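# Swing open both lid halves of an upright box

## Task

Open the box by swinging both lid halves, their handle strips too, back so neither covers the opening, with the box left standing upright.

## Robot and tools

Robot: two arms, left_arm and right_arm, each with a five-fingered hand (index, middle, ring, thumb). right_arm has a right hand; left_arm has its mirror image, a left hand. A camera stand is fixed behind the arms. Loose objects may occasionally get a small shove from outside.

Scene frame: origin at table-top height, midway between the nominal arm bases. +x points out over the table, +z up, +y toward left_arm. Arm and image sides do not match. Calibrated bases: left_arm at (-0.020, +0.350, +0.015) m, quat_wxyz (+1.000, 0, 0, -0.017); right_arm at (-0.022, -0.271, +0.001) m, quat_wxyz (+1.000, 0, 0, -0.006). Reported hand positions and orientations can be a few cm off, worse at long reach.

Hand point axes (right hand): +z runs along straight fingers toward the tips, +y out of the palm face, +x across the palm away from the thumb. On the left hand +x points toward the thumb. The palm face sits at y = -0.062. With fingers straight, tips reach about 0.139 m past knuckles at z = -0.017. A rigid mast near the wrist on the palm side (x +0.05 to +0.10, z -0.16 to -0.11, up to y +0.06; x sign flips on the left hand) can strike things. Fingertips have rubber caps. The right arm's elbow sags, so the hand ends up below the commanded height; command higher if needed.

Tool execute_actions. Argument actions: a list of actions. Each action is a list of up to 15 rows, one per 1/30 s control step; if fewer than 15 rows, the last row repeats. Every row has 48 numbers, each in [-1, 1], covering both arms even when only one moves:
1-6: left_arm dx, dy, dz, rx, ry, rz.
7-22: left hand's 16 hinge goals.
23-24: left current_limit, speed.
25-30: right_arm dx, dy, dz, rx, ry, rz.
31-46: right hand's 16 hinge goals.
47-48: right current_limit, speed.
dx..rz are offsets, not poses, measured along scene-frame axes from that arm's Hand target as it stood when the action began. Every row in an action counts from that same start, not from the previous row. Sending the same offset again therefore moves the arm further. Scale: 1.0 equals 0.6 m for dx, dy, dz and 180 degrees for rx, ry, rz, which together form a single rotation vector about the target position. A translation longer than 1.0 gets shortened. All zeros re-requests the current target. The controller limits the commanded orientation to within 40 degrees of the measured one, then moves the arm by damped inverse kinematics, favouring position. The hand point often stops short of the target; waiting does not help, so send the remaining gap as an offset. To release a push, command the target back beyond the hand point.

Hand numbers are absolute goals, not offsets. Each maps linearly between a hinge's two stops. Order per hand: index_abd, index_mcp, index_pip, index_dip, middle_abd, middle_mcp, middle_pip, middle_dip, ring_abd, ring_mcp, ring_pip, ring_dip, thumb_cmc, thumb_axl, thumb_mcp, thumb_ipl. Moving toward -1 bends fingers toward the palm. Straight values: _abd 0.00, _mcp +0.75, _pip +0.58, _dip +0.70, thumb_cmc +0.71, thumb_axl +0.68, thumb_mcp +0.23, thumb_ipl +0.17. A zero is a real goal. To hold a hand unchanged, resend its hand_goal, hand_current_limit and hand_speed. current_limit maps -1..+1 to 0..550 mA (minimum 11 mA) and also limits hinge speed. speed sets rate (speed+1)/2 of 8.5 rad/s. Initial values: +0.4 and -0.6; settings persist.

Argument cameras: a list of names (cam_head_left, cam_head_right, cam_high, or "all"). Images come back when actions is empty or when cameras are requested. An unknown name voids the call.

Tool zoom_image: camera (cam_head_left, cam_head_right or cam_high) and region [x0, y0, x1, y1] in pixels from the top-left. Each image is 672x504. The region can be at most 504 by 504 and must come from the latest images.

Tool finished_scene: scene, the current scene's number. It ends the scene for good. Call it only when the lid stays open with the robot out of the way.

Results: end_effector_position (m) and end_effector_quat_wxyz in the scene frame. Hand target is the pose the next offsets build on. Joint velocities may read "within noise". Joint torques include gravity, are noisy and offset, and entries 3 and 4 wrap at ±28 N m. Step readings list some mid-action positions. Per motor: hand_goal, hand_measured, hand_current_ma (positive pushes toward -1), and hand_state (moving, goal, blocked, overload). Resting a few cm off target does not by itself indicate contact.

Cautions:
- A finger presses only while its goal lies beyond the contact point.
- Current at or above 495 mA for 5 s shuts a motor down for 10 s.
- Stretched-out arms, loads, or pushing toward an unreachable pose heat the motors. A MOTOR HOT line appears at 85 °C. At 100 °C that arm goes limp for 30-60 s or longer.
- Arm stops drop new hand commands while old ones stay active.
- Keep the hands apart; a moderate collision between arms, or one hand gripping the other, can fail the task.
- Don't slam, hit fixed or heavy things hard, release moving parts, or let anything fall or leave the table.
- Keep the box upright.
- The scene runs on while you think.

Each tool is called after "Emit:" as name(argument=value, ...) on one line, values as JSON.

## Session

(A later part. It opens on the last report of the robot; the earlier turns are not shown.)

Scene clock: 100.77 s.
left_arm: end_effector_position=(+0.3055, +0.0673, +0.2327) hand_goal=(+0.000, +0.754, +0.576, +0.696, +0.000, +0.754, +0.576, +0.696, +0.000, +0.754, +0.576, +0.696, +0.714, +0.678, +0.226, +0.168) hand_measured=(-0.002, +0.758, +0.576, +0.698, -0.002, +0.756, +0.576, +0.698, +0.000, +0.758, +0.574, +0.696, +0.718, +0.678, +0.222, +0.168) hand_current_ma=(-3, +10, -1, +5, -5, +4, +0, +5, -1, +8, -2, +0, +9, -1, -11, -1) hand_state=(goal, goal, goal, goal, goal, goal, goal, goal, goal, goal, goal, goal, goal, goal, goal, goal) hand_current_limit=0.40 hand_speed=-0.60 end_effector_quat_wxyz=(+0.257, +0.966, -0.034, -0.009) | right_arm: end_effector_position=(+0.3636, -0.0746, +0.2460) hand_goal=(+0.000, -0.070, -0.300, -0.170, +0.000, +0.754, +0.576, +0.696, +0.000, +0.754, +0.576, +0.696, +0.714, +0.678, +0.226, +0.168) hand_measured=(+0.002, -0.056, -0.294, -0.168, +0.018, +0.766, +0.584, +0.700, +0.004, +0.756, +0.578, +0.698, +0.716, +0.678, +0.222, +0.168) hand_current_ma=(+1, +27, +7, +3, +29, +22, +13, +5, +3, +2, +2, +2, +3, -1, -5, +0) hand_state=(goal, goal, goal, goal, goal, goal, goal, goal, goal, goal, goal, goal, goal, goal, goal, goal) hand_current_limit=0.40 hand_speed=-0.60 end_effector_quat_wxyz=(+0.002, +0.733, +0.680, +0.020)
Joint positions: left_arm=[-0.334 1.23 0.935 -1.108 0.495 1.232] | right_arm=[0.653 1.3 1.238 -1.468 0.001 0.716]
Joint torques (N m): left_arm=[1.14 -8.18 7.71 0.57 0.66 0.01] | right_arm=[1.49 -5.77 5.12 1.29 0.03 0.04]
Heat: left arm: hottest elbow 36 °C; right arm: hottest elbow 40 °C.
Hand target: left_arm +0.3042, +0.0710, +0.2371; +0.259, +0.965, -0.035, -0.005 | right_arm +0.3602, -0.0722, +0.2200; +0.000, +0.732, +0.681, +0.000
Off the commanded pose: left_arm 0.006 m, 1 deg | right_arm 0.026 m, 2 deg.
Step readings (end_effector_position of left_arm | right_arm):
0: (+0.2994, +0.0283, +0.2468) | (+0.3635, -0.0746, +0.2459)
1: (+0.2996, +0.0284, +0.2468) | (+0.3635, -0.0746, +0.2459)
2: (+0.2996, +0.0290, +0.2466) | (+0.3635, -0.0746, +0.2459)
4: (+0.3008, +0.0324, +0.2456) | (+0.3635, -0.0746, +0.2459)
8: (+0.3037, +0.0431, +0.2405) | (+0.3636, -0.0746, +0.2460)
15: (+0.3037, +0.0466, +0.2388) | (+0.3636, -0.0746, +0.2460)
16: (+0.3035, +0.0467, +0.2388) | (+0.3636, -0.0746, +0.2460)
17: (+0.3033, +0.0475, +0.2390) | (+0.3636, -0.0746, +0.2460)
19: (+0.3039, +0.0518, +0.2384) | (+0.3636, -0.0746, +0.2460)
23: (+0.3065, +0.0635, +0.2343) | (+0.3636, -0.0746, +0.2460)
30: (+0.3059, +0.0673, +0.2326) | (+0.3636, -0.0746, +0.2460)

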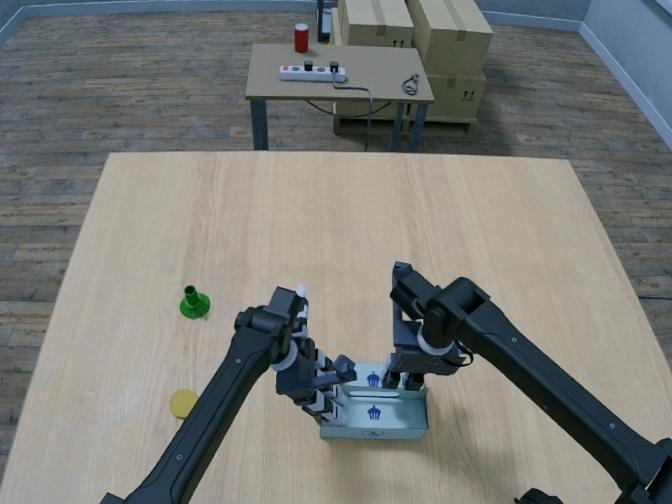

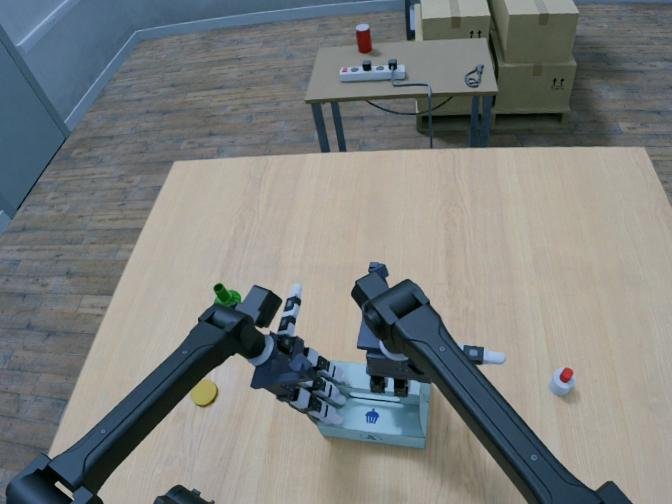

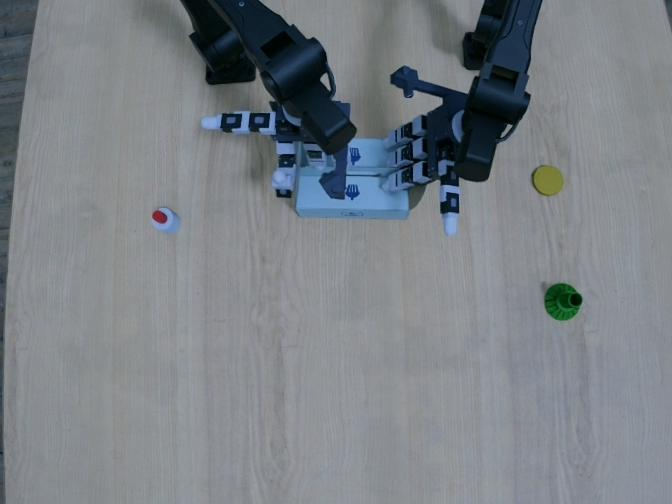

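Emit:
execute_actions(actions=[[[0,0.04,0,0,0,0,0,0.754,0.576,0.696,0,0.754,0.576,0.696,0,0.754,0.576,0.696,0.714,0.678,0.226,0.168,0.4,-0.6,0.0,0,0,0,0,0,0,0.56,0.576,0.696,0,0.754,0.576,0.696,0,0.754,0.576,0.696,0.714,0.678,0.226,0.168,0.4,-0.6]]], cameras=["all"])

Emit:
zoom_image(camera="cam_head_left", region=[360, 340, 460, 440])

Emit:
zoom_image(camera="cam_high", region=[260, 90, 460, 240])

Scene clock: 103.33 s.
left_arm: end_effector_position=(+0.3060, +0.0915, +0.2344) hand_goal=(+0.000, +0.754, +0.576, +0.696, +0.000, +0.754, +0.576, +0.696, +0.000, +0.754, +0.576, +0.696, +0.714, +0.678, +0.226, +0.168) hand_measured=(-0.002, +0.758, +0.576, +0.698, -0.002, +0.756, +0.576, +0.698, +0.000, +0.758, +0.574, +0.696, +0.718, +0.678, +0.222, +0.168) hand_current_ma=(-3, +10, -1, +5, -5, +4, +0, +5, -1, +8, -2, +0, +9, -1, -11, -1) hand_state=(goal, goal, goal, goal, goal, goal, goal, goal, goal, goal, goal, goal, goal, goal, goal, goal) hand_current_limit=0.40 hand_speed=-0.60 end_effector_quat_wxyz=(+0.258, +0.966, -0.035, -0.007) | right_arm: end_effector_position=(+0.3641, -0.0746, +0.2460) hand_goal=(+0.000, +0.560, +0.576, +0.696, +0.000, +0.754, +0.576, +0.696, +0.000, +0.754, +0.576, +0.696, +0.714, +0.678, +0.226, +0.168) hand_measured=(+0.006, +0.552, +0.564, +0.686, +0.018, +0.770, +0.586, +0.700, +0.004, +0.756, +0.578, +0.698, +0.716, +0.678, +0.222, +0.168) hand_current_ma=(+6, -12, -22, -16, +29, +30, +17, +6, +3, +1, +2, +2, +3, -1, -5, +0) hand_state=(goal, goal, goal, goal, goal, goal, goal, goal, goal, goal, goal, goal, goal, goal, goal, goal) hand_current_limit=0.40 hand_speed=-0.60 end_effector_quat_wxyz=(+0.003, +0.733, +0.680, +0.021)
Joint positions: left_arm=[-0.265 1.213 0.926 -1.15 0.506 1.309] | right_arm=[0.653 1.3 1.238 -1.466 0.002 0.716]
Joint torques (N m): left_arm=[1.08 -7.65 7.49 0.51 0.68 0.03] | right_arm=[1.49 -5.71 5.15 1.2 -0.05 0.04]
Heat: left arm: hottest elbow 37 °C; right arm: hottest elbow 40 °C.
Hand target: left_arm +0.3042, +0.0950, +0.2372; +0.259, +0.965, -0.035, -0.005 | right_arm +0.3603, -0.0722, +0.2201; +0.000, +0.732, +0.681, +0.000
Off the commanded pose: left_arm 0.005 m, 0 deg | right_arm 0.026 m, 2 deg.
Step readings (end_effector_position of left_arm | right_arm):
0: (+0.3054, +0.0673, +0.2327) | (+0.3636, -0.0746, +0.2460)
1: (+0.3054, +0.0676, +0.2327) | (+0.3636, -0.0746, +0.2460)
2: (+0.3054, +0.0687, +0.2331) | (+0.3636, -0.0746, +0.2460)
4: (+0.3050, +0.0734, +0.2338) | (+0.3636, -0.0746, +0.2460)
8: (+0.3076, +0.0871, +0.2341) | (+0.3636, -0.0746, +0.2460)
15: (+0.3068, +0.0914, +0.2344) | (+0.3636, -0.0746, +0.2460)

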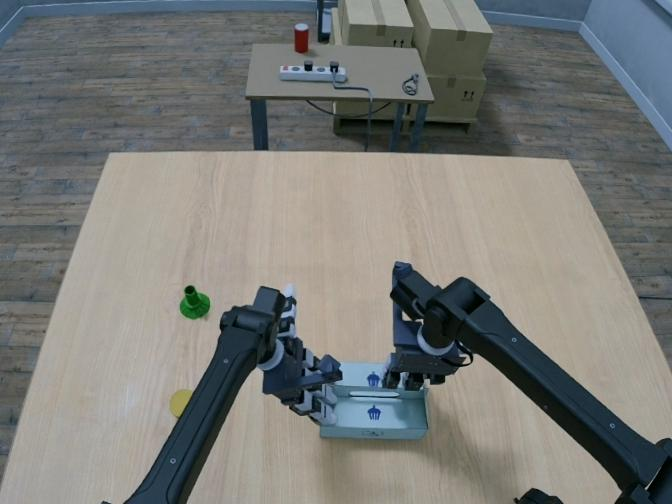

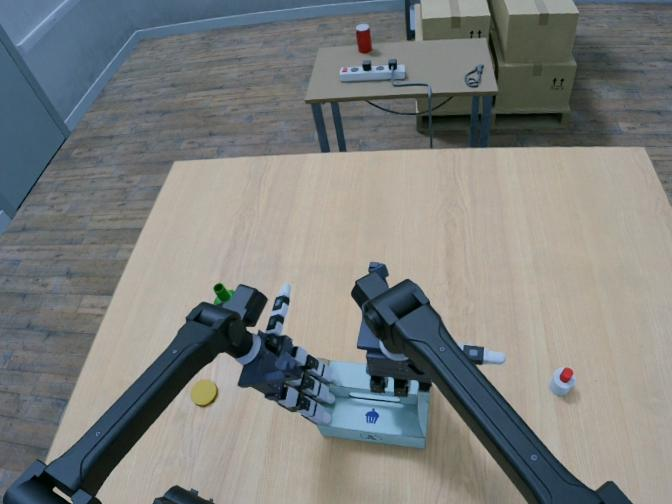

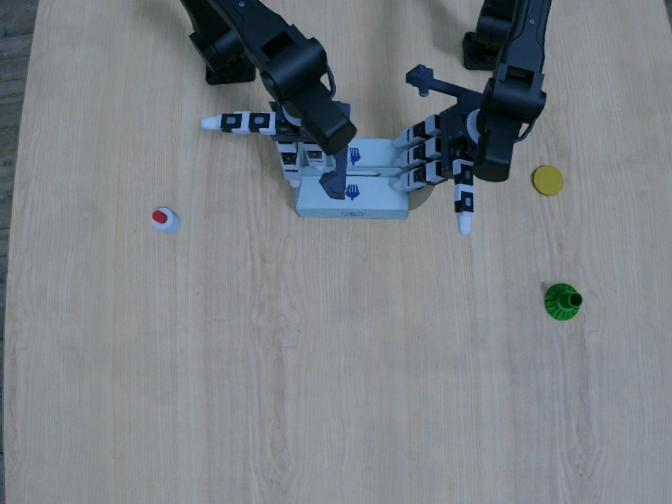

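Scaled by 5.040 from the camera's 672x504 image, which has a finer 960x720 frame.

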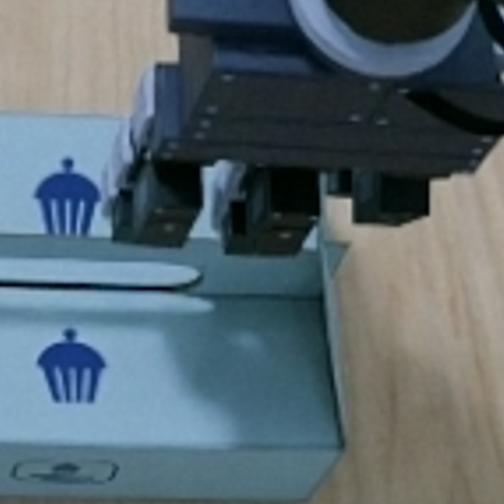

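Scaled by 2.520 from the camera's 672x504 image, which has a finer 960x720 frame.

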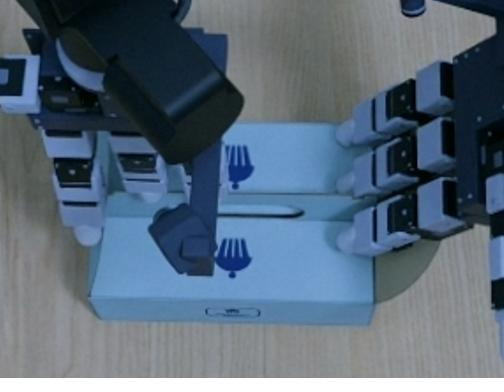

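Emit:
execute_actions(actions=[[[0,0.02,0.17,0,0,0,0,0.754,0.576,0.696,0,0.754,0.576,0.696,0,0.754,0.576,0.696,0.714,0.678,0.226,0.168,0.4,-0.6,0.0,0,0,0,0,0,0,-0.07,-0.3,-0.17,0,0.754,0.576,0.696,0,0.754,0.576,0.696,0.714,0.678,0.226,0.168,0.4,-0.6]]], cameras=["all"])

Emit:
zoom_image(camera="cam_high", region=[260, 90, 460, 240])

Scene clock: 105.10 s.
left_arm: end_effector_position=(+0.2939, +0.1062, +0.3313) hand_goal=(+0.000, +0.754, +0.576, +0.696, +0.000, +0.754, +0.576, +0.696, +0.000, +0.754, +0.576, +0.696, +0.714, +0.678, +0.226, +0.168) hand_measured=(+0.004, +0.758, +0.576, +0.698, -0.002, +0.756, +0.576, +0.698, +0.000, +0.758, +0.574, +0.696, +0.718, +0.678, +0.222, +0.168) hand_current_ma=(+7, +10, -1, +5, -2, +6, +0, +5, -1, +8, -2, +0, +10, -1, -11, -1) hand_state=(goal, goal, goal, goal, goal, goal, goal, goal, goal, goal, goal, goal, goal, goal, goal, goal) hand_current_limit=0.40 hand_speed=-0.60 end_effector_quat_wxyz=(+0.259, +0.965, -0.035, -0.010) | right_arm: end_effector_position=(+0.3647, -0.0741, +0.2462) hand_goal=(+0.000, -0.070, -0.300, -0.170, +0.000, +0.754, +0.576, +0.696, +0.000, +0.754, +0.576, +0.696, +0.714, +0.678, +0.226, +0.168) hand_measured=(+0.004, -0.054, -0.294, -0.166, +0.016, +0.770, +0.586, +0.702, +0.004, +0.756, +0.578, +0.698, +0.716, +0.678, +0.222, +0.168) hand_current_ma=(+3, +32, +9, +3, +24, +29, +17, +6, +3, +1, +2, +2, +3, -1, -5, +0) hand_state=(goal, goal, goal, goal, goal, goal, goal, goal, goal, goal, goal, goal, goal, goal, goal, goal) hand_current_limit=0.40 hand_speed=-0.60 end_effector_quat_wxyz=(+0.003, +0.733, +0.680, +0.023)
Joint positions: left_arm=[-0.23 1.137 1.124 -1.449 0.513 1.35] | right_arm=[0.653 1.3 1.238 -1.463 0.002 0.716]
Joint torques (N m): left_arm=[1.2 -4.13 10.84 0.47 0.58 0.04] | right_arm=[1.49 -5.77 5.19 1.1 -0.02 0.03]
Heat: left arm: hottest elbow 37 °C; right arm: hottest elbow 40 °C.
Hand target: left_arm +0.3042, +0.1070, +0.3392; +0.259, +0.965, -0.035, -0.005 | right_arm +0.3603, -0.0722, +0.2201; +0.000, +0.732, +0.681, +0.000
Off the commanded pose: left_arm 0.013 m, 1 deg | right_arm 0.027 m, 3 deg.
Step readings (end_effector_position of left_arm | right_arm):
0: (+0.3059, +0.0914, +0.2345) | (+0.3641, -0.0746, +0.2460)
1: (+0.3053, +0.0918, +0.2345) | (+0.3641, -0.0746, +0.2460)
2: (+0.3030, +0.0930, +0.2362) | (+0.3641, -0.0746, +0.2460)
4: (+0.2965, +0.0964, +0.2465) | (+0.3643, -0.0744, +0.2461)
8: (+0.2948, +0.1009, +0.2923) | (+0.3647, -0.0741, +0.2462)
15: (+0.2972, +0.1053, +0.3330) | (+0.3647, -0.0741, +0.2462)

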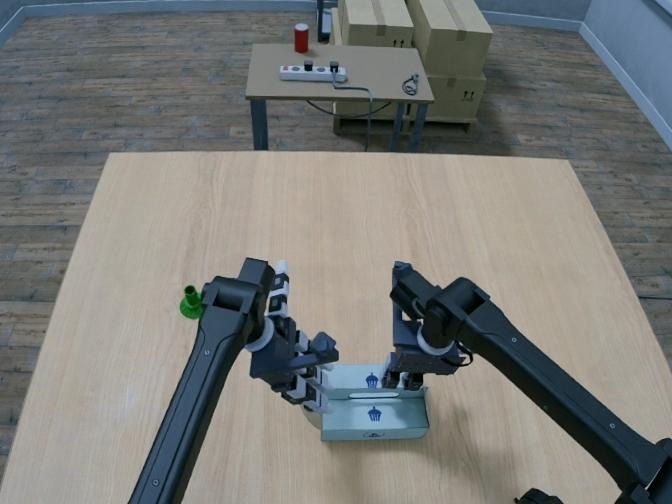

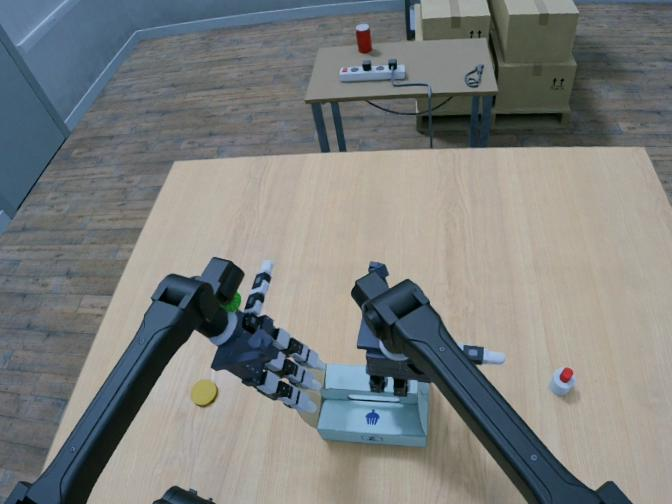

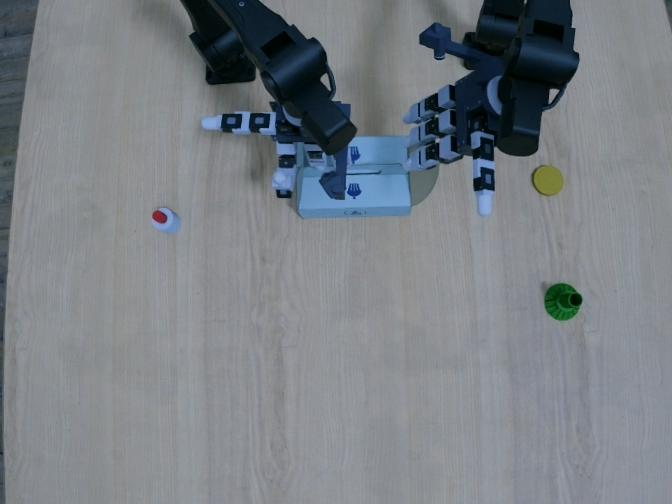

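Scaled by 2.520 from the camera's 672x504 image, which has a finer 960x720 frame.

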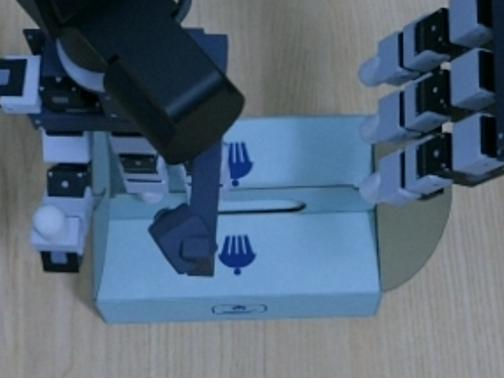

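Emit:
execute_actions(actions=[[[0,0.1,0,0,0,0,0,0.754,0.576,0.696,0,0.754,0.576,0.696,0,0.754,0.576,0.696,0.714,0.678,0.226,0.168,0.4,-0.6,0.0,0,0.11,0,0,0,0,-0.07,-0.3,-0.17,0,0.754,0.576,0.696,0,0.754,0.576,0.696,0.714,0.678,0.226,0.168,0.4,-0.6]],[[0,0,0,0,0,0,0,0.754,0.576,0.696,0,0.754,0.576,0.696,0,0.754,0.576,0.696,0.714,0.678,0.226,0.168,0.4,-0.6,0.007,0.06,0,0,0,0,0,-0.07,-0.3,-0.17,0,0.754,0.576,0.696,0,0.754,0.576,0.696,0.714,0.678,0.226,0.168,0.4,-0.6]]], cameras=["all"])

Emit:
zoom_image(camera="cam_head_left", region=[300, 330, 460, 450])

Emit:
zoom_image(camera="cam_high", region=[260, 90, 460, 240])

Scene clock: 107.20 s.
left_arm: end_effector_position=(+0.2960, +0.1657, +0.3305) hand_goal=(+0.000, +0.754, +0.576, +0.696, +0.000, +0.754, +0.576, +0.696, +0.000, +0.754, +0.576, +0.696, +0.714, +0.678, +0.226, +0.168) hand_measured=(+0.004, +0.758, +0.576, +0.698, -0.002, +0.758, +0.576, +0.698, +0.000, +0.758, +0.574, +0.696, +0.718, +0.678, +0.222, +0.168) hand_current_ma=(+6, +9, -1, +5, -2, +8, +0, +5, -1, +8, -2, +0, +11, -1, -11, -1) hand_state=(goal, goal, goal, goal, goal, goal, goal, goal, goal, goal, goal, goal, goal, goal, goal, goal) hand_current_limit=0.40 hand_speed=-0.60 end_effector_quat_wxyz=(+0.258, +0.966, -0.033, -0.011) | right_arm: end_effector_position=(+0.3567, -0.0465, +0.2723) hand_goal=(+0.000, -0.070, -0.300, -0.170, +0.000, +0.754, +0.576, +0.696, +0.000, +0.754, +0.576, +0.696, +0.714, +0.678, +0.226, +0.168) hand_measured=(+0.002, -0.056, -0.294, -0.166, -0.002, +0.750, +0.572, +0.696, +0.002, +0.750, +0.576, +0.698, +0.716, +0.678, +0.222, +0.168) hand_current_ma=(+3, +28, +8, +3, -2, -7, -4, +0, +1, -3, +0, +1, +2, -1, -5, +0) hand_state=(goal, goal, goal, goal, goal, goal, goal, goal, goal, goal, goal, goal, goal, goal, goal, goal) hand_current_limit=0.40 hand_speed=-0.60 end_effector_quat_wxyz=(+0.000, +0.730, +0.684, -0.012)
Joint positions: left_arm=[-0.04 1.137 1.124 -1.559 0.522 1.565] | right_arm=[0.72 1.37 1.38 -1.605 0 0.774]
Joint torques (N m): left_arm=[1.03 -4.25 10.41 0.23 0.71 0.04] | right_arm=[1.32 -7.36 11.21 -0.12 0.02 0.11]
Heat: left arm: hottest elbow 37 °C; right arm: hottest elbow 40 °C.
Hand target: left_arm +0.3043, +0.1671, +0.3392; +0.259, +0.965, -0.035, -0.005 | right_arm +0.3644, -0.0363, +0.2860; +0.000, +0.732, +0.681, +0.000
Off the commanded pose: left_arm 0.012 m, 1 deg | right_arm 0.019 m, 1 deg.
Step readings (end_effector_position of left_arm | right_arm):
0: (+0.2939, +0.1062, +0.3313) | (+0.3647, -0.0741, +0.2462)
1: (+0.2937, +0.1066, +0.3312) | (+0.3646, -0.0742, +0.2462)
2: (+0.2931, +0.1088, +0.3314) | (+0.3636, -0.0749, +0.2468)
4: (+0.2949, +0.1220, +0.3312) | (+0.3600, -0.0774, +0.2501)
8: (+0.3048, +0.1562, +0.3301) | (+0.3577, -0.0789, +0.2691)
15: (+0.2996, +0.1662, +0.3302) | (+0.3538, -0.0819, +0.2740)
16: (+0.2989, +0.1661, +0.3303) | (+0.3537, -0.0820, +0.2739)
17: (+0.2984, +0.1660, +0.3303) | (+0.3534, -0.0806, +0.2741)
19: (+0.2975, +0.1659, +0.3304) | (+0.3547, -0.0750, +0.2753)
23: (+0.2966, +0.1658, +0.3304) | (+0.3565, -0.0540, +0.2753)
30: (+0.2961, +0.1658, +0.3305) | (+0.3559, -0.0469, +0.2700)

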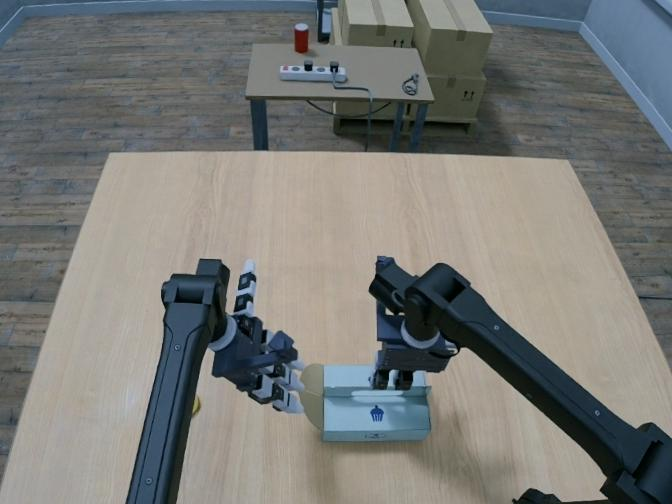

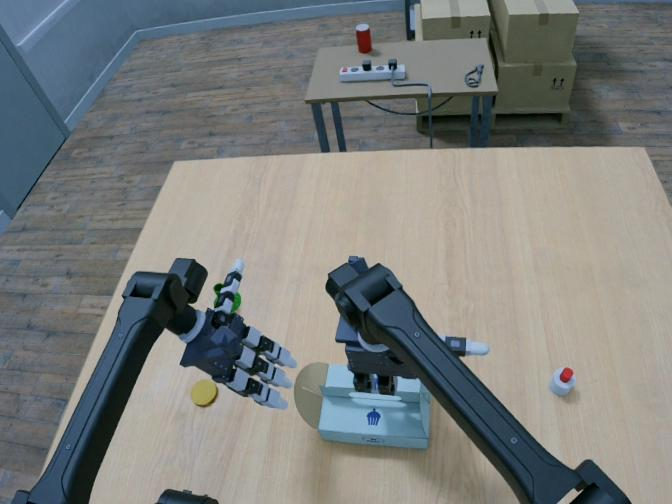

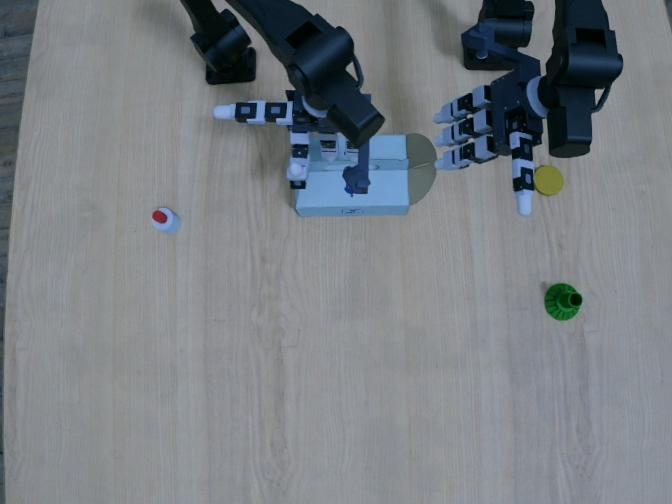

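Scaled by 3.150 from the camera's 672x504 image, which has a finer 960x720 frame.

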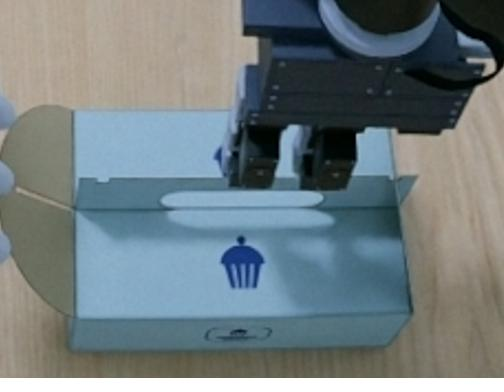

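Scaled by 2.520 from the camera's 672x504 image, which has a finer 960x720 frame.

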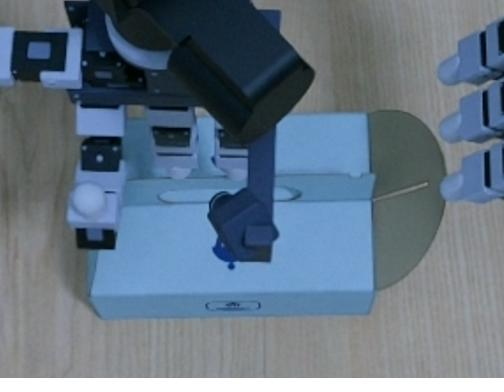

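Emit:
execute_actions(actions=[[[0,0,0,0,0,0,0,0.754,0.576,0.696,0,0.754,0.576,0.696,0,0.754,0.576,0.696,0.714,0.678,0.226,0.168,0.4,-0.6,0,0,-0.05,0,0,0,0,-0.07,-0.3,-0.17,0,0.754,0.576,0.696,0,0.754,0.576,0.696,0.714,0.678,0.226,0.168,0.4,-0.6]],[[0,0,0,0,0,0,0,0.754,0.576,0.696,0,0.754,0.576,0.696,0,0.754,0.576,0.696,0.714,0.678,0.226,0.168,0.4,-0.6,0,0,-0.06,0,0,0,0,-0.07,-0.3,-0.17,0,0.754,0.576,0.696,0,0.754,0.576,0.696,0.714,0.678,0.226,0.168,0.4,-0.6]]], cameras=["all"])

Emit:
zoom_image(camera="cam_head_left", region=[300, 330, 460, 450])

Emit:
zoom_image(camera="cam_high", region=[260, 90, 460, 240])

Scene clock: 109.83 s.
left_arm: end_effector_position=(+0.2959, +0.1657, +0.3305) hand_goal=(+0.000, +0.754, +0.576, +0.696, +0.000, +0.754, +0.576, +0.696, +0.000, +0.754, +0.576, +0.696, +0.714, +0.678, +0.226, +0.168) hand_measured=(+0.004, +0.758, +0.576, +0.698, -0.002, +0.758, +0.576, +0.698, +0.000, +0.758, +0.574, +0.696, +0.718, +0.678, +0.222, +0.168) hand_current_ma=(+6, +9, -1, +5, -2, +8, +0, +5, -1, +8, -2, +0, +11, -1, -11, -1) hand_state=(goal, goal, goal, goal, goal, goal, goal, goal, goal, goal, goal, goal, goal, goal, goal, goal) hand_current_limit=0.40 hand_speed=-0.60 end_effector_quat_wxyz=(+0.258, +0.966, -0.033, -0.011) | right_arm: end_effector_position=(+0.3653, -0.0393, +0.2348) hand_goal=(+0.000, -0.070, -0.300, -0.170, +0.000, +0.754, +0.576, +0.696, +0.000, +0.754, +0.576, +0.696, +0.714, +0.678, +0.226, +0.168) hand_measured=(+0.002, -0.056, -0.294, -0.166, +0.010, +0.750, +0.576, +0.698, +0.002, +0.752, +0.576, +0.698, +0.716, +0.678, +0.222, +0.168) hand_current_ma=(+3, +26, +8, +3, +13, -6, +0, +1, +1, -3, +0, +1, +2, -1, -5, +0) hand_state=(goal, goal, goal, goal, goal, goal, goal, goal, goal, goal, goal, goal, goal, goal, goal, goal) hand_current_limit=0.40 hand_speed=-0.60 end_effector_quat_wxyz=(+0.001, +0.730, +0.683, +0.010)
Joint positions: left_arm=[-0.04 1.137 1.124 -1.559 0.522 1.566] | right_arm=[0.72 1.375 1.282 -1.458 0 0.776]
Joint torques (N m): left_arm=[1.14 -4.31 10.43 0.2 0.72 0.03] | right_arm=[1.32 -7.18 6.6 0.98 0.03 0.1]
Heat: left arm: hottest elbow 37 °C; right arm: hottest elbow 40 °C.
Hand target: left_arm +0.3042, +0.1671, +0.3392; +0.259, +0.965, -0.035, -0.004 | right_arm +0.3645, -0.0362, +0.2199; +0.000, +0.732, +0.681, +0.000
Off the commanded pose: left_arm 0.012 m, 1 deg | right_arm 0.015 m, 1 deg.
Step readings (end_effector_position of left_arm | right_arm):
0: (+0.2959, +0.1657, +0.3305) | (+0.3567, -0.0466, +0.2723)
1: (+0.2959, +0.1657, +0.3305) | (+0.3567, -0.0466, +0.2723)
2: (+0.2959, +0.1657, +0.3305) | (+0.3570, -0.0463, +0.2723)
4: (+0.2959, +0.1657, +0.3305) | (+0.3594, -0.0442, +0.2729)
8: (+0.2959, +0.1657, +0.3305) | (+0.3643, -0.0401, +0.2723)
15: (+0.2959, +0.1657, +0.3305) | (+0.3638, -0.0405, +0.2677)
16: (+0.2959, +0.1657, +0.3305) | (+0.3639, -0.0404, +0.2674)
17: (+0.2959, +0.1657, +0.3305) | (+0.3646, -0.0398, +0.2651)
19: (+0.2959, +0.1657, +0.3305) | (+0.3658, -0.0388, +0.2575)
23: (+0.2959, +0.1657, +0.3305) | (+0.3640, -0.0404, +0.2373)
30: (+0.2959, +0.1657, +0.3305) | (+0.3650, -0.0395, +0.2348)

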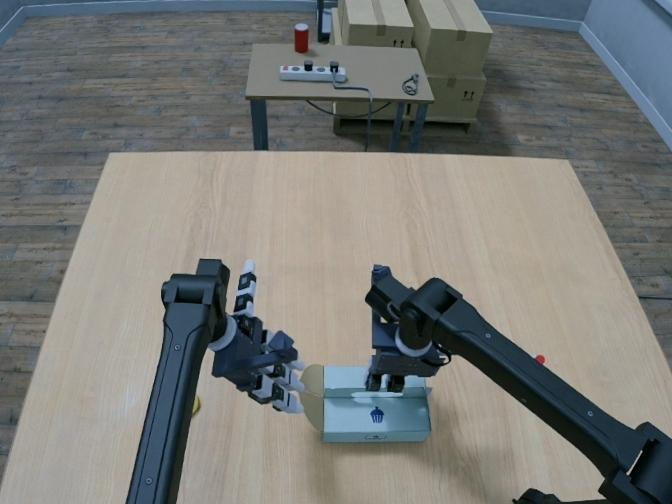

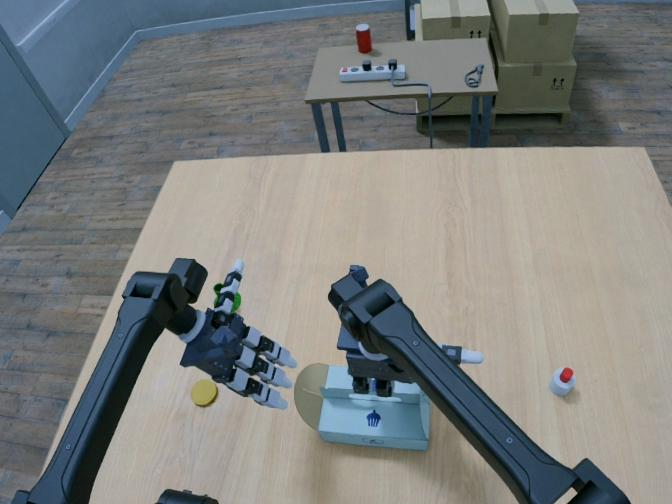

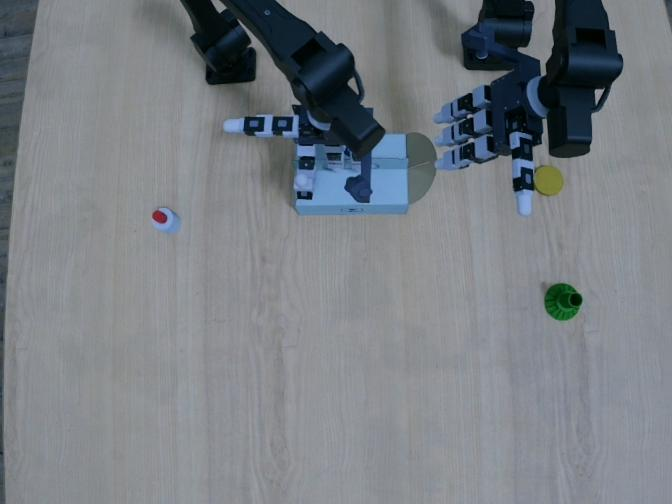

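Scaled by 3.150 from the camera's 672x504 image, which has a finer 960x720 frame.

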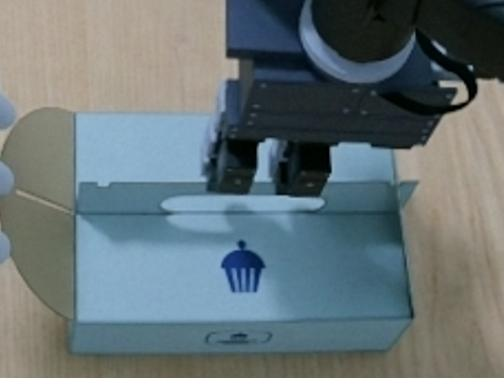

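Scaled by 2.520 from the camera's 672x504 image, which has a finer 960x720 frame.

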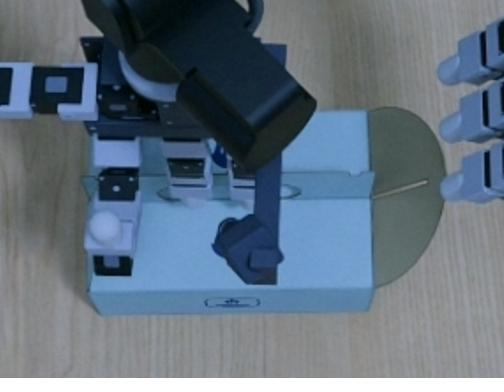

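Emit:
execute_actions(actions=[[[0,0,0,0,0,0,0,0.754,0.576,0.696,0,0.754,0.576,0.696,0,0.754,0.576,0.696,0.714,0.678,0.226,0.168,0.4,-0.6,0.02,0,0.12,0,0,0,0,-0.07,-0.3,-0.17,0,0.754,0.576,0.696,0,0.754,0.576,0.696,0.714,0.678,0.226,0.168,0.4,-0.6]],[[0,0,0,0,0,0,0,0.754,0.576,0.696,0,0.754,0.576,0.696,0,0.754,0.576,0.696,0.714,0.678,0.226,0.168,0.4,-0.6,-0.032,0.005,-0.02,0,0,0,0,-0.07,-0.3,-0.17,0,0.754,0.576,0.696,0,0.754,0.576,0.696,0.714,0.678,0.226,0.168,0.4,-0.6]],[[0,0,0,0,0,0,0,0.754,0.576,0.696,0,0.754,0.576,0.696,0,0.754,0.576,0.696,0.714,0.678,0.226,0.168,0.4,-0.6,0,0,-0.05,0,0,0,0,-0.07,-0.3,-0.17,0,0.754,0.576,0.696,0,0.754,0.576,0.696,0.714,0.678,0.226,0.168,0.4,-0.6]]], cameras=["all"])

Emit:
zoom_image(camera="cam_head_left", region=[300, 330, 460, 450])

Emit:
zoom_image(camera="cam_high", region=[260, 90, 460, 240])

Scene clock: 112.87 s.
left_arm: end_effector_position=(+0.2959, +0.1657, +0.3305) hand_goal=(+0.000, +0.754, +0.576, +0.696, +0.000, +0.754, +0.576, +0.696, +0.000, +0.754, +0.576, +0.696, +0.714, +0.678, +0.226, +0.168) hand_measured=(+0.004, +0.758, +0.576, +0.698, -0.002, +0.758, +0.576, +0.698, +0.000, +0.758, +0.574, +0.696, +0.718, +0.678, +0.222, +0.168) hand_current_ma=(+6, +9, -1, +5, -2, +8, +0, +5, -1, +8, -2, +0, +11, -1, -11, -1) hand_state=(goal, goal, goal, goal, goal, goal, goal, goal, goal, goal, goal, goal, goal, goal, goal, goal) hand_current_limit=0.40 hand_speed=-0.60 end_effector_quat_wxyz=(+0.258, +0.966, -0.033, -0.011) | right_arm: end_effector_position=(+0.3608, -0.0387, +0.2550) hand_goal=(+0.000, -0.070, -0.300, -0.170, +0.000, +0.754, +0.576, +0.696, +0.000, +0.754, +0.576, +0.696, +0.714, +0.678, +0.226, +0.168) hand_measured=(+0.002, -0.056, -0.294, -0.166, +0.000, +0.748, +0.572, +0.696, +0.002, +0.750, +0.576, +0.696, +0.716, +0.678, +0.222, +0.168) hand_current_ma=(+3, +26, +8, +3, -1, -8, -4, -1, +1, -5, -1, +1, +2, -1, -5, +0) hand_state=(goal, goal, goal, goal, goal, goal, goal, goal, goal, goal, goal, goal, goal, goal, goal, goal) hand_current_limit=0.40 hand_speed=-0.60 end_effector_quat_wxyz=(+0.000, +0.733, +0.680, +0.000)
Joint positions: left_arm=[-0.04 1.137 1.124 -1.559 0.522 1.566] | right_arm=[0.73 1.378 1.341 -1.534 0.001 0.793]
Joint torques (N m): left_arm=[0.97 -4.25 10.43 0.27 0.71 0.03] | right_arm=[1.96 -8.59 6.93 0.79 0 0.11]
Heat: left arm: hottest elbow 38 °C; right arm: hottest elbow 41 °C.
Hand target: left_arm +0.3042, +0.1671, +0.3392; +0.259, +0.965, -0.035, -0.004 | right_arm +0.3572, -0.0333, +0.2499; +0.000, +0.732, +0.681, +0.000
Off the commanded pose: left_arm 0.012 m, 1 deg | right_arm 0.008 m, 0 deg.
Step readings (end_effector_position of left_arm | right_arm):
0: (+0.2959, +0.1657, +0.3305) | (+0.3653, -0.0393, +0.2348)
1: (+0.2959, +0.1657, +0.3305) | (+0.3652, -0.0394, +0.2348)
2: (+0.2959, +0.1657, +0.3305) | (+0.3644, -0.0402, +0.2358)
4: (+0.2959, +0.1657, +0.3305) | (+0.3620, -0.0422, +0.2418)
8: (+0.2959, +0.1657, +0.3305) | (+0.3622, -0.0421, +0.2646)
15: (+0.2959, +0.1657, +0.3305) | (+0.3651, -0.0396, +0.2853)
16: (+0.2959, +0.1657, +0.3305) | (+0.3648, -0.0399, +0.2850)
17: (+0.2959, +0.1657, +0.3305) | (+0.3648, -0.0399, +0.2850)
19: (+0.2959, +0.1657, +0.3305) | (+0.3647, -0.0400, +0.2850)
23: (+0.2959, +0.1657, +0.3305) | (+0.3639, -0.0395, +0.2850)
30: (+0.2959, +0.1657, +0.3305) | (+0.3613, -0.0381, +0.2829)
31: (+0.2959, +0.1657, +0.3305) | (+0.3612, -0.0382, +0.2822)
32: (+0.2959, +0.1657, +0.3305) | (+0.3617, -0.0379, +0.2806)
34: (+0.2959, +0.1657, +0.3305) | (+0.3621, -0.0375, +0.2739)
38: (+0.2959, +0.1657, +0.3305) | (+0.3596, -0.0397, +0.2575)
45: (+0.2959, +0.1657, +0.3305) | (+0.3606, -0.0388, +0.2550)

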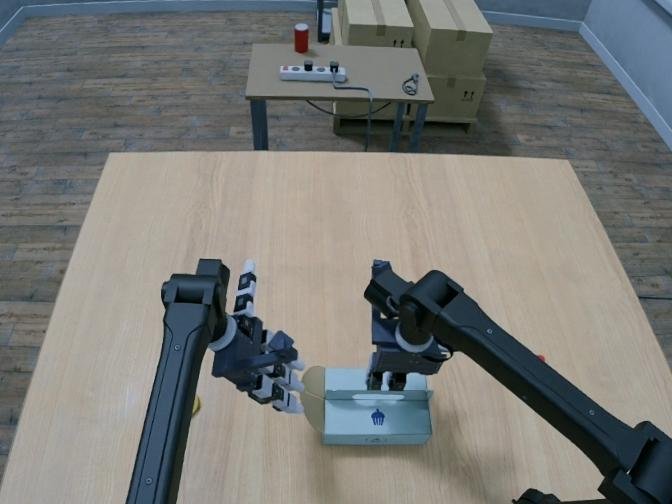

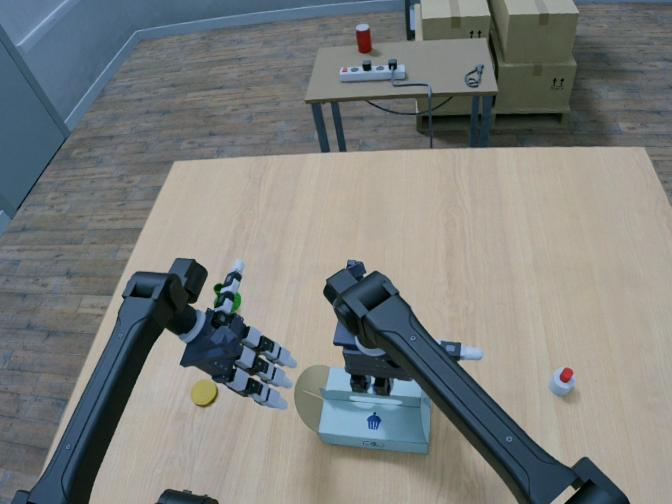

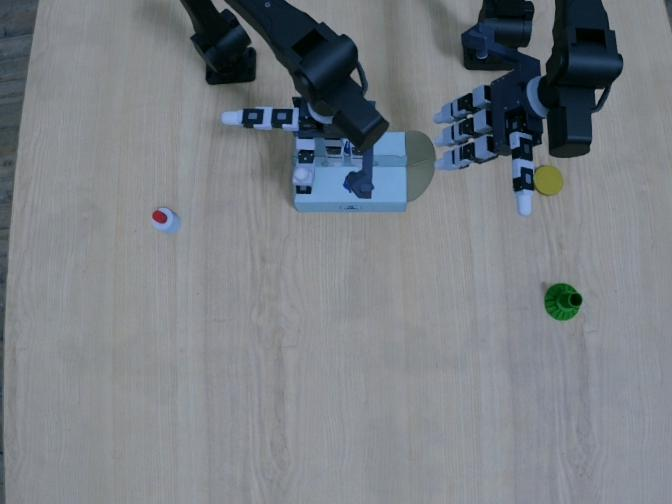

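Scaled by 3.150 from the camera's 672x504 image, which has a finer 960x720 frame.

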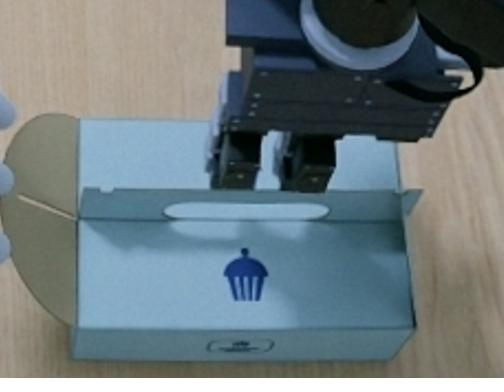

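Scaled by 2.520 from the camera's 672x504 image, which has a finer 960x720 frame.

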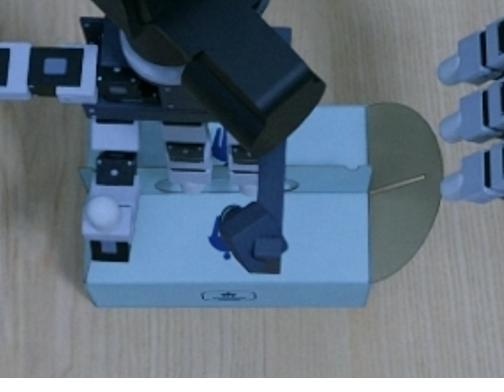

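Emit:
execute_actions(actions=[[[0,0,0,0,0,0,0,0.754,0.576,0.696,0,0.754,0.576,0.696,0,0.754,0.576,0.696,0.714,0.678,0.226,0.168,0.4,-0.6,0.02,0,0.1,0,0,0,0,-0.07,-0.3,-0.17,0,0.754,0.576,0.696,0,0.754,0.576,0.696,0.714,0.678,0.226,0.168,0.4,-0.6]],[[0,0,0,0,0,0,0,0.754,0.576,0.696,0,0.754,0.576,0.696,0,0.754,0.576,0.696,0.714,0.678,0.226,0.168,0.4,-0.6,-0.047,0,-0.0,0,0,0,0,-0.07,-0.3,-0.17,0,0.754,0.576,0.696,0,0.754,0.576,0.696,0.714,0.678,0.226,0.168,0.4,-0.6]],[[0,0,0,0,0,0,0,0.754,0.576,0.696,0,0.754,0.576,0.696,0,0.754,0.576,0.696,0.714,0.678,0.226,0.168,0.4,-0.6,0,0,-0.06,0,0,0,0,-0.07,-0.3,-0.17,0,0.754,0.576,0.696,0,0.754,0.576,0.696,0.714,0.678,0.226,0.168,0.4,-0.6]]], cameras=["all"])

Emit:
zoom_image(camera="cam_head_left", region=[300, 330, 460, 450])

Emit:
zoom_image(camera="cam_high", region=[260, 90, 460, 240])

Scene clock: 115.57 s.
left_arm: end_effector_position=(+0.2959, +0.1657, +0.3305) hand_goal=(+0.000, +0.754, +0.576, +0.696, +0.000, +0.754, +0.576, +0.696, +0.000, +0.754, +0.576, +0.696, +0.714, +0.678, +0.226, +0.168) hand_measured=(+0.004, +0.758, +0.576, +0.698, -0.002, +0.758, +0.576, +0.698, +0.000, +0.758, +0.574, +0.696, +0.718, +0.678, +0.222, +0.168) hand_current_ma=(+6, +9, -1, +5, -2, +8, +0, +5, -1, +8, -2, +0, +11, -1, -11, -1) hand_state=(goal, goal, goal, goal, goal, goal, goal, goal, goal, goal, goal, goal, goal, goal, goal, goal) hand_current_limit=0.40 hand_speed=-0.60 end_effector_quat_wxyz=(+0.258, +0.966, -0.033, -0.011) | right_arm: end_effector_position=(+0.3439, -0.0379, +0.2766) hand_goal=(+0.000, -0.070, -0.300, -0.170, +0.000, +0.754, +0.576, +0.696, +0.000, +0.754, +0.576, +0.696, +0.714, +0.678, +0.226, +0.168) hand_measured=(+0.002, -0.056, -0.294, -0.166, -0.002, +0.750, +0.572, +0.694, +0.002, +0.750, +0.574, +0.696, +0.716, +0.678, +0.222, +0.168) hand_current_ma=(+2, +26, +8, +3, -2, -6, -4, -2, +1, -6, -1, +0, +2, -1, -5, +0) hand_state=(goal, goal, goal, goal, goal, goal, goal, goal, goal, goal, goal, goal, goal, goal, goal, goal) hand_current_limit=0.40 hand_speed=-0.60 end_effector_quat_wxyz=(+0.000, +0.732, +0.681, -0.003)
Joint positions: left_arm=[-0.04 1.137 1.124 -1.559 0.522 1.566] | right_arm=[0.76 1.349 1.37 -1.597 0.001 0.82]
Joint torques (N m): left_arm=[0.91 -4.19 10.43 0.23 0.71 0.02] | right_arm=[1.79 -8.41 7.13 0.79 0 0.11]
Heat: left arm: hottest elbow 38 °C; right arm: hottest elbow 41 °C.
Hand target: left_arm +0.3042, +0.1671, +0.3392; +0.259, +0.965, -0.035, -0.004 | right_arm +0.3410, -0.0331, +0.2740; +0.000, +0.732, +0.681, +0.000
Off the commanded pose: left_arm 0.012 m, 1 deg | right_arm 0.006 m, 0 deg.
Step readings (end_effector_position of left_arm | right_arm):
0: (+0.2959, +0.1657, +0.3305) | (+0.3609, -0.0386, +0.2550)
1: (+0.2959, +0.1657, +0.3305) | (+0.3608, -0.0387, +0.2550)
2: (+0.2959, +0.1657, +0.3305) | (+0.3598, -0.0396, +0.2551)
4: (+0.2959, +0.1657, +0.3305) | (+0.3568, -0.0422, +0.2596)
8: (+0.2959, +0.1657, +0.3305) | (+0.3571, -0.0419, +0.2823)
15: (+0.2959, +0.1657, +0.3305) | (+0.3602, -0.0392, +0.3019)
16: (+0.2959, +0.1657, +0.3305) | (+0.3598, -0.0396, +0.3018)
17: (+0.2959, +0.1657, +0.3305) | (+0.3595, -0.0398, +0.3018)
19: (+0.2959, +0.1657, +0.3305) | (+0.3585, -0.0396, +0.3017)
23: (+0.2959, +0.1657, +0.3305) | (+0.3538, -0.0357, +0.3039)
30: (+0.2959, +0.1657, +0.3305) | (+0.3484, -0.0335, +0.3095)
31: (+0.2959, +0.1657, +0.3305) | (+0.3482, -0.0338, +0.3095)
32: (+0.2959, +0.1657, +0.3305) | (+0.3479, -0.0340, +0.3078)
34: (+0.2959, +0.1657, +0.3305) | (+0.3465, -0.0354, +0.3005)
38: (+0.2959, +0.1657, +0.3305) | (+0.3428, -0.0389, +0.2815)
45: (+0.2959, +0.1657, +0.3305) | (+0.3435, -0.0383, +0.2765)

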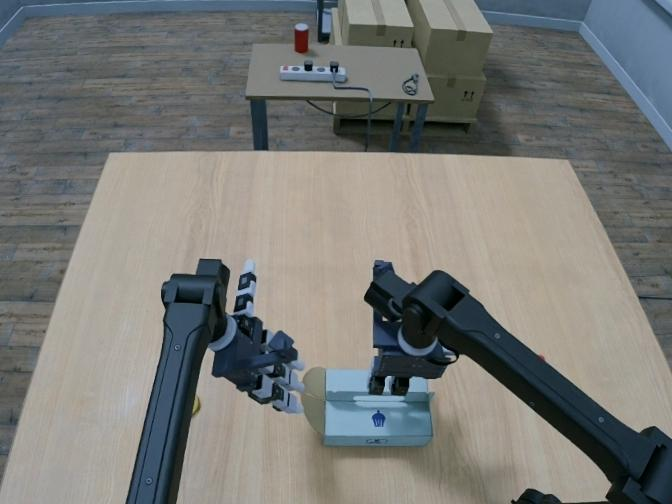

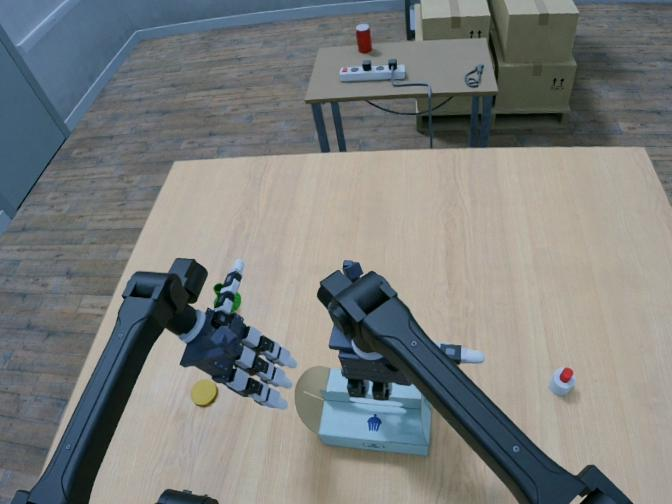

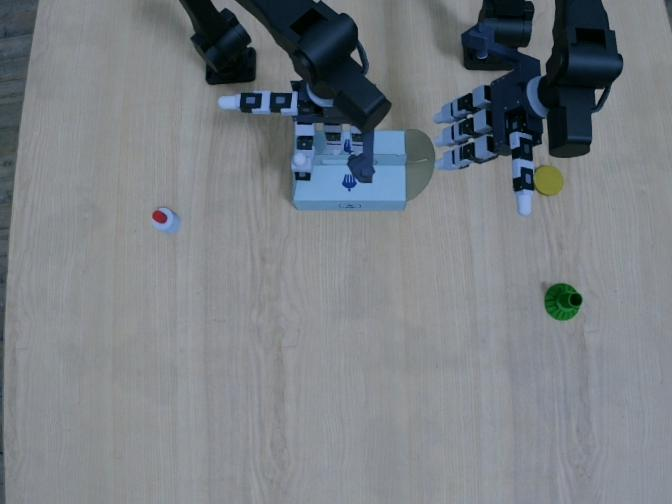

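Scaled by 3.150 from the camera's 672x504 image, which has a finer 960x720 frame.

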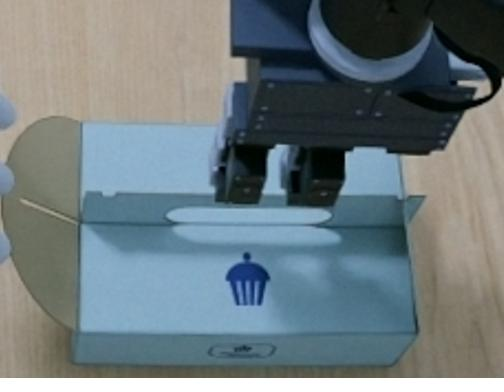

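Scaled by 2.520 from the camera's 672x504 image, which has a finer 960x720 frame.

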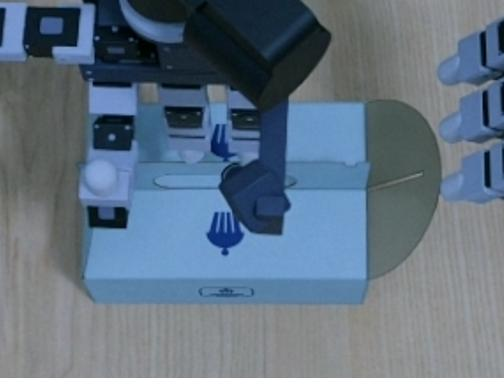

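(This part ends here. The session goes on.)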